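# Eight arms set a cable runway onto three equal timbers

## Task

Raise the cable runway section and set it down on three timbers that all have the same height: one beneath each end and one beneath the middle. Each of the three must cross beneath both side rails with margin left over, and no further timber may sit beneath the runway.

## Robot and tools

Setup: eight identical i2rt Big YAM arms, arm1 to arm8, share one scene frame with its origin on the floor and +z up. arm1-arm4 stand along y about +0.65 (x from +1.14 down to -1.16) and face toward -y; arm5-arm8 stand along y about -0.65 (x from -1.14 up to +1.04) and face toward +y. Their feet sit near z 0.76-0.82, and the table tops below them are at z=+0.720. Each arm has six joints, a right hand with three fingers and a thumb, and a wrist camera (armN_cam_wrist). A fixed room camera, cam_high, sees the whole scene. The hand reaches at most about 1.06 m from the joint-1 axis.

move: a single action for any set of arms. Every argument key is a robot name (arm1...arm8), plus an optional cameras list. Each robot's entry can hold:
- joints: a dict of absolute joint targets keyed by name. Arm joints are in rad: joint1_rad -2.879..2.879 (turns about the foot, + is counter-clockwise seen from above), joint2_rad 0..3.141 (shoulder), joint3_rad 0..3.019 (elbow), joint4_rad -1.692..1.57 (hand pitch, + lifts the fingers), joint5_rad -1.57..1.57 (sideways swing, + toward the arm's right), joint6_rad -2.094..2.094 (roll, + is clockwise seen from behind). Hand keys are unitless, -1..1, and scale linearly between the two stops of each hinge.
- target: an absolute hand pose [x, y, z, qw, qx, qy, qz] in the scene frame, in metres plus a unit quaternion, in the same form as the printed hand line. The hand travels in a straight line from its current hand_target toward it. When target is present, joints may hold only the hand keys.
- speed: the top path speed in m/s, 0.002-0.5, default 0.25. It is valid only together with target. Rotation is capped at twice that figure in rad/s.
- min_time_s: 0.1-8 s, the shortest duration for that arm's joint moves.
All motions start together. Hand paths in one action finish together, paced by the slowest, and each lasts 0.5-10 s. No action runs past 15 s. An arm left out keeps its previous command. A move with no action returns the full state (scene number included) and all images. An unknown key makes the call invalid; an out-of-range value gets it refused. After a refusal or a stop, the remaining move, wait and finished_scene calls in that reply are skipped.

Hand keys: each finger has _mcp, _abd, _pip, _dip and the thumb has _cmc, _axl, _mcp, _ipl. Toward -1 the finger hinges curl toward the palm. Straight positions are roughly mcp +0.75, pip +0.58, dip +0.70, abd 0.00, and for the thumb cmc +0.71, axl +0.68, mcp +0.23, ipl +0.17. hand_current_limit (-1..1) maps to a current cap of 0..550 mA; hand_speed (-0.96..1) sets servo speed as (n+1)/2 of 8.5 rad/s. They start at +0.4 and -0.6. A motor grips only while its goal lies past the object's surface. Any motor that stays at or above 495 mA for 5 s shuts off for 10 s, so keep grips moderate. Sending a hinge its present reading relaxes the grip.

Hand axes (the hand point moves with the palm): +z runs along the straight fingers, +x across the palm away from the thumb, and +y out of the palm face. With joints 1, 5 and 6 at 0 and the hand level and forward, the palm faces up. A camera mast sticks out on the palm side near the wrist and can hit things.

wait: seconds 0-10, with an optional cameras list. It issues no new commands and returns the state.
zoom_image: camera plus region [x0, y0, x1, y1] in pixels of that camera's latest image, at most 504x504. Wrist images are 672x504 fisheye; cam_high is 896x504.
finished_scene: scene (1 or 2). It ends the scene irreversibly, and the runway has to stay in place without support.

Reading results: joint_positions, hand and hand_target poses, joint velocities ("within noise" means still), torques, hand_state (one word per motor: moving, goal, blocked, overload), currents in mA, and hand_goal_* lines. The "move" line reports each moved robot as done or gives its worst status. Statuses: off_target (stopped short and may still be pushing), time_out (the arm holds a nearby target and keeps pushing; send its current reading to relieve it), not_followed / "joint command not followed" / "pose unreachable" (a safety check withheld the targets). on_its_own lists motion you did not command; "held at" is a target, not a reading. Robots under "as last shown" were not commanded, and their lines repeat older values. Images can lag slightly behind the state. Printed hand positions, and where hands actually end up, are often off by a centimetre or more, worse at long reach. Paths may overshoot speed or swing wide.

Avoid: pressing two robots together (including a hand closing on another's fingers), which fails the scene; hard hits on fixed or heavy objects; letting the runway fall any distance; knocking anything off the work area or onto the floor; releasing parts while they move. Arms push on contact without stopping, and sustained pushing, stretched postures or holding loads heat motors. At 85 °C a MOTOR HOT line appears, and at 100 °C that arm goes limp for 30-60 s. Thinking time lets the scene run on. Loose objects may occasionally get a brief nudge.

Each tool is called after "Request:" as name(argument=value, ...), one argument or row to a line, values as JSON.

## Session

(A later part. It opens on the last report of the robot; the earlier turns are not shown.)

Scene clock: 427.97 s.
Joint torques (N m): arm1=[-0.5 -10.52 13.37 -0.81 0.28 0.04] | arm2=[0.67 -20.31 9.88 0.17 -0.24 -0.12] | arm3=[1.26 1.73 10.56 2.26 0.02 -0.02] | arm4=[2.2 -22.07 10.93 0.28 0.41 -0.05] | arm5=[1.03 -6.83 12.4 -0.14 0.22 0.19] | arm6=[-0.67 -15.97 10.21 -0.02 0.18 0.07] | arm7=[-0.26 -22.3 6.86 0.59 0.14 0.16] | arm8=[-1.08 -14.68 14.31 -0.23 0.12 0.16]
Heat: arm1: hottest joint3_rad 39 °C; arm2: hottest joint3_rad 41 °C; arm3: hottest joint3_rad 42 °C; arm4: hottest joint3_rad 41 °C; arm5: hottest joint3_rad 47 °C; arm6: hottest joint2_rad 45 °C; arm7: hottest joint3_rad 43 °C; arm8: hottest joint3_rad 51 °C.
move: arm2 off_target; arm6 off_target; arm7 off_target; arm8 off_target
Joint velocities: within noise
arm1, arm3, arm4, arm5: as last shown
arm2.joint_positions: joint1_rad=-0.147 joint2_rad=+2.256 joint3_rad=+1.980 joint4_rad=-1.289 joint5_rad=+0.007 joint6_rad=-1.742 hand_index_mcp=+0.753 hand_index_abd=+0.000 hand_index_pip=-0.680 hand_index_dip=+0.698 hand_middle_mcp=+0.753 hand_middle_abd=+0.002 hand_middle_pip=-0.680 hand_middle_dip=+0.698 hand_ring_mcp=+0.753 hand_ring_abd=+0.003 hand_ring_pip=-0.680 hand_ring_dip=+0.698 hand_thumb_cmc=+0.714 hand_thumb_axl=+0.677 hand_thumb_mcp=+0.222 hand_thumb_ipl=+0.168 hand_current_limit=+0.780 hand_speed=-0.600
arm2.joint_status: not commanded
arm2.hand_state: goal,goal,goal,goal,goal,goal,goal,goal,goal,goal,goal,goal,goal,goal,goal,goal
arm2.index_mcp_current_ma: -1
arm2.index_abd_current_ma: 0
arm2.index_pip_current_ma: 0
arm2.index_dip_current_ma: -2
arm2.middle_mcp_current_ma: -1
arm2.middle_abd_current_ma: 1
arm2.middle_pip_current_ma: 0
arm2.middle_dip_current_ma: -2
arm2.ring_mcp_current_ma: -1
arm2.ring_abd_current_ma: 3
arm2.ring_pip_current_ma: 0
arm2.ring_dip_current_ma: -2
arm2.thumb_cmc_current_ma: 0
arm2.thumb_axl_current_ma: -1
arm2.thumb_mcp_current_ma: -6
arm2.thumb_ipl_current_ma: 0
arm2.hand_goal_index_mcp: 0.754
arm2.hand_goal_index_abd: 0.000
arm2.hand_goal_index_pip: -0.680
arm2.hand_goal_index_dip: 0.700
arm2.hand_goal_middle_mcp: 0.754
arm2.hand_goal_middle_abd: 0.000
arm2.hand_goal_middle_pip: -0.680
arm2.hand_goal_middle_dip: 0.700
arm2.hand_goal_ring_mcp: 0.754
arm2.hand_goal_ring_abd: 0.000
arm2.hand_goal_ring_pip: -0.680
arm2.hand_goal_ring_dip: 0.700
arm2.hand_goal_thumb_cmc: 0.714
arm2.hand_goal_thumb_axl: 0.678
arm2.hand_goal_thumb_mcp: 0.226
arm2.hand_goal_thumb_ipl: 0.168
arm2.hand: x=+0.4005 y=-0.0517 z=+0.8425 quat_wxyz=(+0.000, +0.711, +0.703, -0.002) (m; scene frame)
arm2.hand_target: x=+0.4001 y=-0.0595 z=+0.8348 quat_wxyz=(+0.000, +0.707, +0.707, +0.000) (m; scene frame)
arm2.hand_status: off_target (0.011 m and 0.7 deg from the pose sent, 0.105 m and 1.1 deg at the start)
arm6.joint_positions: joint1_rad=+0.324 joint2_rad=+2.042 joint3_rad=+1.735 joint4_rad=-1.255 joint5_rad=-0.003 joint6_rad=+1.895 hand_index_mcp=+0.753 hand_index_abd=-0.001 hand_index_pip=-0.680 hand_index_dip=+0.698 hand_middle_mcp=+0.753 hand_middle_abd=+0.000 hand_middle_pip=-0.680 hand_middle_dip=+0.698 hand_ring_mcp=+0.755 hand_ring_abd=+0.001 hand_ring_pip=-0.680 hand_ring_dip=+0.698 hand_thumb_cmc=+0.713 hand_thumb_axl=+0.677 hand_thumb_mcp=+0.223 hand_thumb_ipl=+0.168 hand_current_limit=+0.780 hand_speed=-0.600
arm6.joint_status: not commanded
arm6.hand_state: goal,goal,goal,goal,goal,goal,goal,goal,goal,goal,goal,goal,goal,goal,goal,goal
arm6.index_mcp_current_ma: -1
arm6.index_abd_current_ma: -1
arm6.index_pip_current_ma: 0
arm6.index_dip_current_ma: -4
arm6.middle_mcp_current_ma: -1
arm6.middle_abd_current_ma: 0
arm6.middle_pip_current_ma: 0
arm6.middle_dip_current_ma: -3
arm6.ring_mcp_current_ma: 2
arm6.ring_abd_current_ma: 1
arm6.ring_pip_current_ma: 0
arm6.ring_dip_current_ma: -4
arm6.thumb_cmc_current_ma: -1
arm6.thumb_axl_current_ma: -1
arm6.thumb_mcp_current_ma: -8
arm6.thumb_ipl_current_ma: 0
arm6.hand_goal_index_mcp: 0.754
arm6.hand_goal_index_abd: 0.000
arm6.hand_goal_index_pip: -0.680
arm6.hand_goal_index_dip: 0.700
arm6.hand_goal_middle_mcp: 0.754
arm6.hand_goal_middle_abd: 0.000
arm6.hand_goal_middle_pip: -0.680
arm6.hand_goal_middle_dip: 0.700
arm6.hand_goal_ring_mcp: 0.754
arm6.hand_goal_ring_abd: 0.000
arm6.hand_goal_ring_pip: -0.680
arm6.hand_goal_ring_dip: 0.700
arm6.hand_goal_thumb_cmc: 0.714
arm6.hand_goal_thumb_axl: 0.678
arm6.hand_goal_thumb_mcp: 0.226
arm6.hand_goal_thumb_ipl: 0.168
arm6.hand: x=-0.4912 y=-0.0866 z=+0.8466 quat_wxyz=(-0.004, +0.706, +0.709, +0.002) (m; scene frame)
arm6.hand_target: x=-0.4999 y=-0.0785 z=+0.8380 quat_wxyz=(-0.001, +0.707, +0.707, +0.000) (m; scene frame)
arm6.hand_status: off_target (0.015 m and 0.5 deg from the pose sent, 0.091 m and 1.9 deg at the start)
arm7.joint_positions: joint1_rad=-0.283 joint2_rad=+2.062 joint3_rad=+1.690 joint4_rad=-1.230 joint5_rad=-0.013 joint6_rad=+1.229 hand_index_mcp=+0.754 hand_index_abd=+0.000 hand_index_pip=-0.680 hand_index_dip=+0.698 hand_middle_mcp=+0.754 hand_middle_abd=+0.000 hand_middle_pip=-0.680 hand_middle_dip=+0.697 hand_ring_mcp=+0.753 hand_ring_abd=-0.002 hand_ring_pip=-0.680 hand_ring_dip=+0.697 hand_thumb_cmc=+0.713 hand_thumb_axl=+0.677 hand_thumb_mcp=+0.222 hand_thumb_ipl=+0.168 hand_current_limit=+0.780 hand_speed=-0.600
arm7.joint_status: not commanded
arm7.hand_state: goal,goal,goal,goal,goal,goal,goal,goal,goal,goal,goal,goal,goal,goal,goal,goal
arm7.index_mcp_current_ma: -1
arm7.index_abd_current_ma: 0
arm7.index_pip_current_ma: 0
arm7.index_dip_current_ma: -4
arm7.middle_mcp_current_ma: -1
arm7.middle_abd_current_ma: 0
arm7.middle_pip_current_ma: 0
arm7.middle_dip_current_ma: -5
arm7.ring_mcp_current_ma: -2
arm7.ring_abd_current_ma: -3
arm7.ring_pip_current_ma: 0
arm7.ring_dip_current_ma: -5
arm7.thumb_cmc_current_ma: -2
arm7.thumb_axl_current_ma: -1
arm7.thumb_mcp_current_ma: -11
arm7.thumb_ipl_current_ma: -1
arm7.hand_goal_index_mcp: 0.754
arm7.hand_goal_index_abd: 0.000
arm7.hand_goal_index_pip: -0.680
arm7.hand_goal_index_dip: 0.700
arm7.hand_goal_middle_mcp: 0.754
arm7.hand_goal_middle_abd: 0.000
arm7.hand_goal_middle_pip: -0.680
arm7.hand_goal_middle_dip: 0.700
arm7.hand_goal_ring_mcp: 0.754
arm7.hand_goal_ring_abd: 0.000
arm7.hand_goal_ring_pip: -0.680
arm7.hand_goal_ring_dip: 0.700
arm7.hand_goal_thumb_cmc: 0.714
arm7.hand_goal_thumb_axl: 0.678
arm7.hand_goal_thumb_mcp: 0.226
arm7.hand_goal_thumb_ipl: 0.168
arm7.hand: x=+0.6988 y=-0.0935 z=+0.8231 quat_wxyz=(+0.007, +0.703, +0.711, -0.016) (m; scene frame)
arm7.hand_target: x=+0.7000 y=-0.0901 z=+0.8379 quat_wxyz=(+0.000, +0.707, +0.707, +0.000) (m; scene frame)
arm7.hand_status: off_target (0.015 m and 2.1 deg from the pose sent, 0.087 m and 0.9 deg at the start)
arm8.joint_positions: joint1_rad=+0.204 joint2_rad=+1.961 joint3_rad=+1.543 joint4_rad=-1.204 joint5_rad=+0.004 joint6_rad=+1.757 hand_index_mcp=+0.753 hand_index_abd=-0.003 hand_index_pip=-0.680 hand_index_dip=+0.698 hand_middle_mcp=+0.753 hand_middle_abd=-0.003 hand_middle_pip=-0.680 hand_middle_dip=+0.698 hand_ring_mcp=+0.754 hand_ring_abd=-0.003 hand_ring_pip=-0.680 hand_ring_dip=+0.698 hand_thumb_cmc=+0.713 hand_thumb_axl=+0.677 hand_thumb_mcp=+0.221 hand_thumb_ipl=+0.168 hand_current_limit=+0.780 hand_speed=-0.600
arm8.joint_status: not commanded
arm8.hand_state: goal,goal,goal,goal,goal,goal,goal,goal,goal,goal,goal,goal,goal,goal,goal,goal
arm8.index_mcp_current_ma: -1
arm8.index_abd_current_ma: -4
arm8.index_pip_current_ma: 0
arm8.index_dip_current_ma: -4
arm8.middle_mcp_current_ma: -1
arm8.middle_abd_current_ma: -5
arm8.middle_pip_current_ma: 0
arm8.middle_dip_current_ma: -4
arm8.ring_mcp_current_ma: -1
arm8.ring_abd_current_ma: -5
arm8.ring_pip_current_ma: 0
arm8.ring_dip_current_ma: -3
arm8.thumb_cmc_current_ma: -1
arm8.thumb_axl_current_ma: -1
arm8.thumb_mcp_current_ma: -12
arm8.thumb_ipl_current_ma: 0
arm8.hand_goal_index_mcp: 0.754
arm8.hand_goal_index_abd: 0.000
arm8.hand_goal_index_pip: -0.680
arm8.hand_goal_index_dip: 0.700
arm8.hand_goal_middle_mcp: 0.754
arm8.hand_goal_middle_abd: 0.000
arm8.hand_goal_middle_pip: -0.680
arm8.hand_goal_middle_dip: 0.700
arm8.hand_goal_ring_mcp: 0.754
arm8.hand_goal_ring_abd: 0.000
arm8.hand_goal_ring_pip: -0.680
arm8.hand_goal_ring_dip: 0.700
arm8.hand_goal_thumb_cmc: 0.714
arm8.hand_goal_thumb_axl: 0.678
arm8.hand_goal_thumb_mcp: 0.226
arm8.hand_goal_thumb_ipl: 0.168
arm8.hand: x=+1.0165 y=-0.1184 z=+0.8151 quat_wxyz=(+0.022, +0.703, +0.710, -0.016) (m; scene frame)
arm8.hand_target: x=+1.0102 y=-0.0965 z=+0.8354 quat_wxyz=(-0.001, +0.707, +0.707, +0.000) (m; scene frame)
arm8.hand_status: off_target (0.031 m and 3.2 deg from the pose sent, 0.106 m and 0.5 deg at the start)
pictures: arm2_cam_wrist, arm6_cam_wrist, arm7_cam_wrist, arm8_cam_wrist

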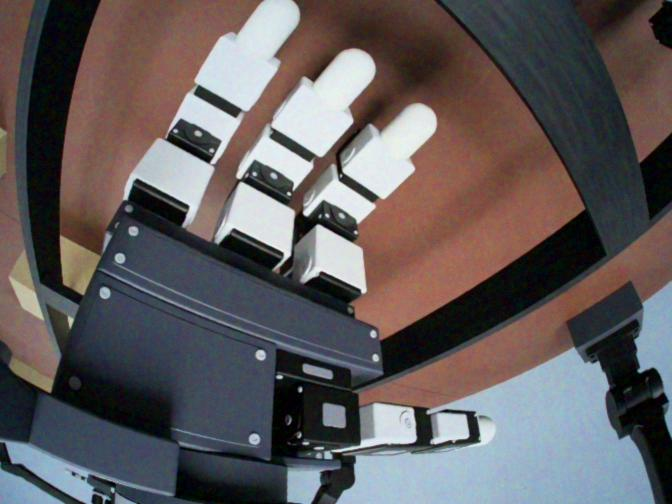

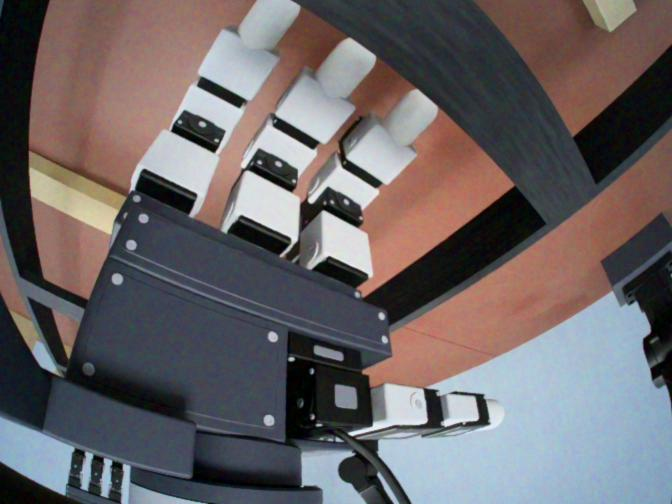

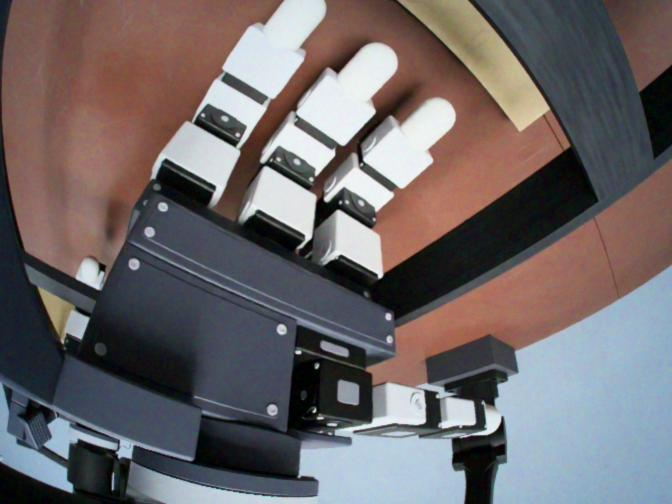

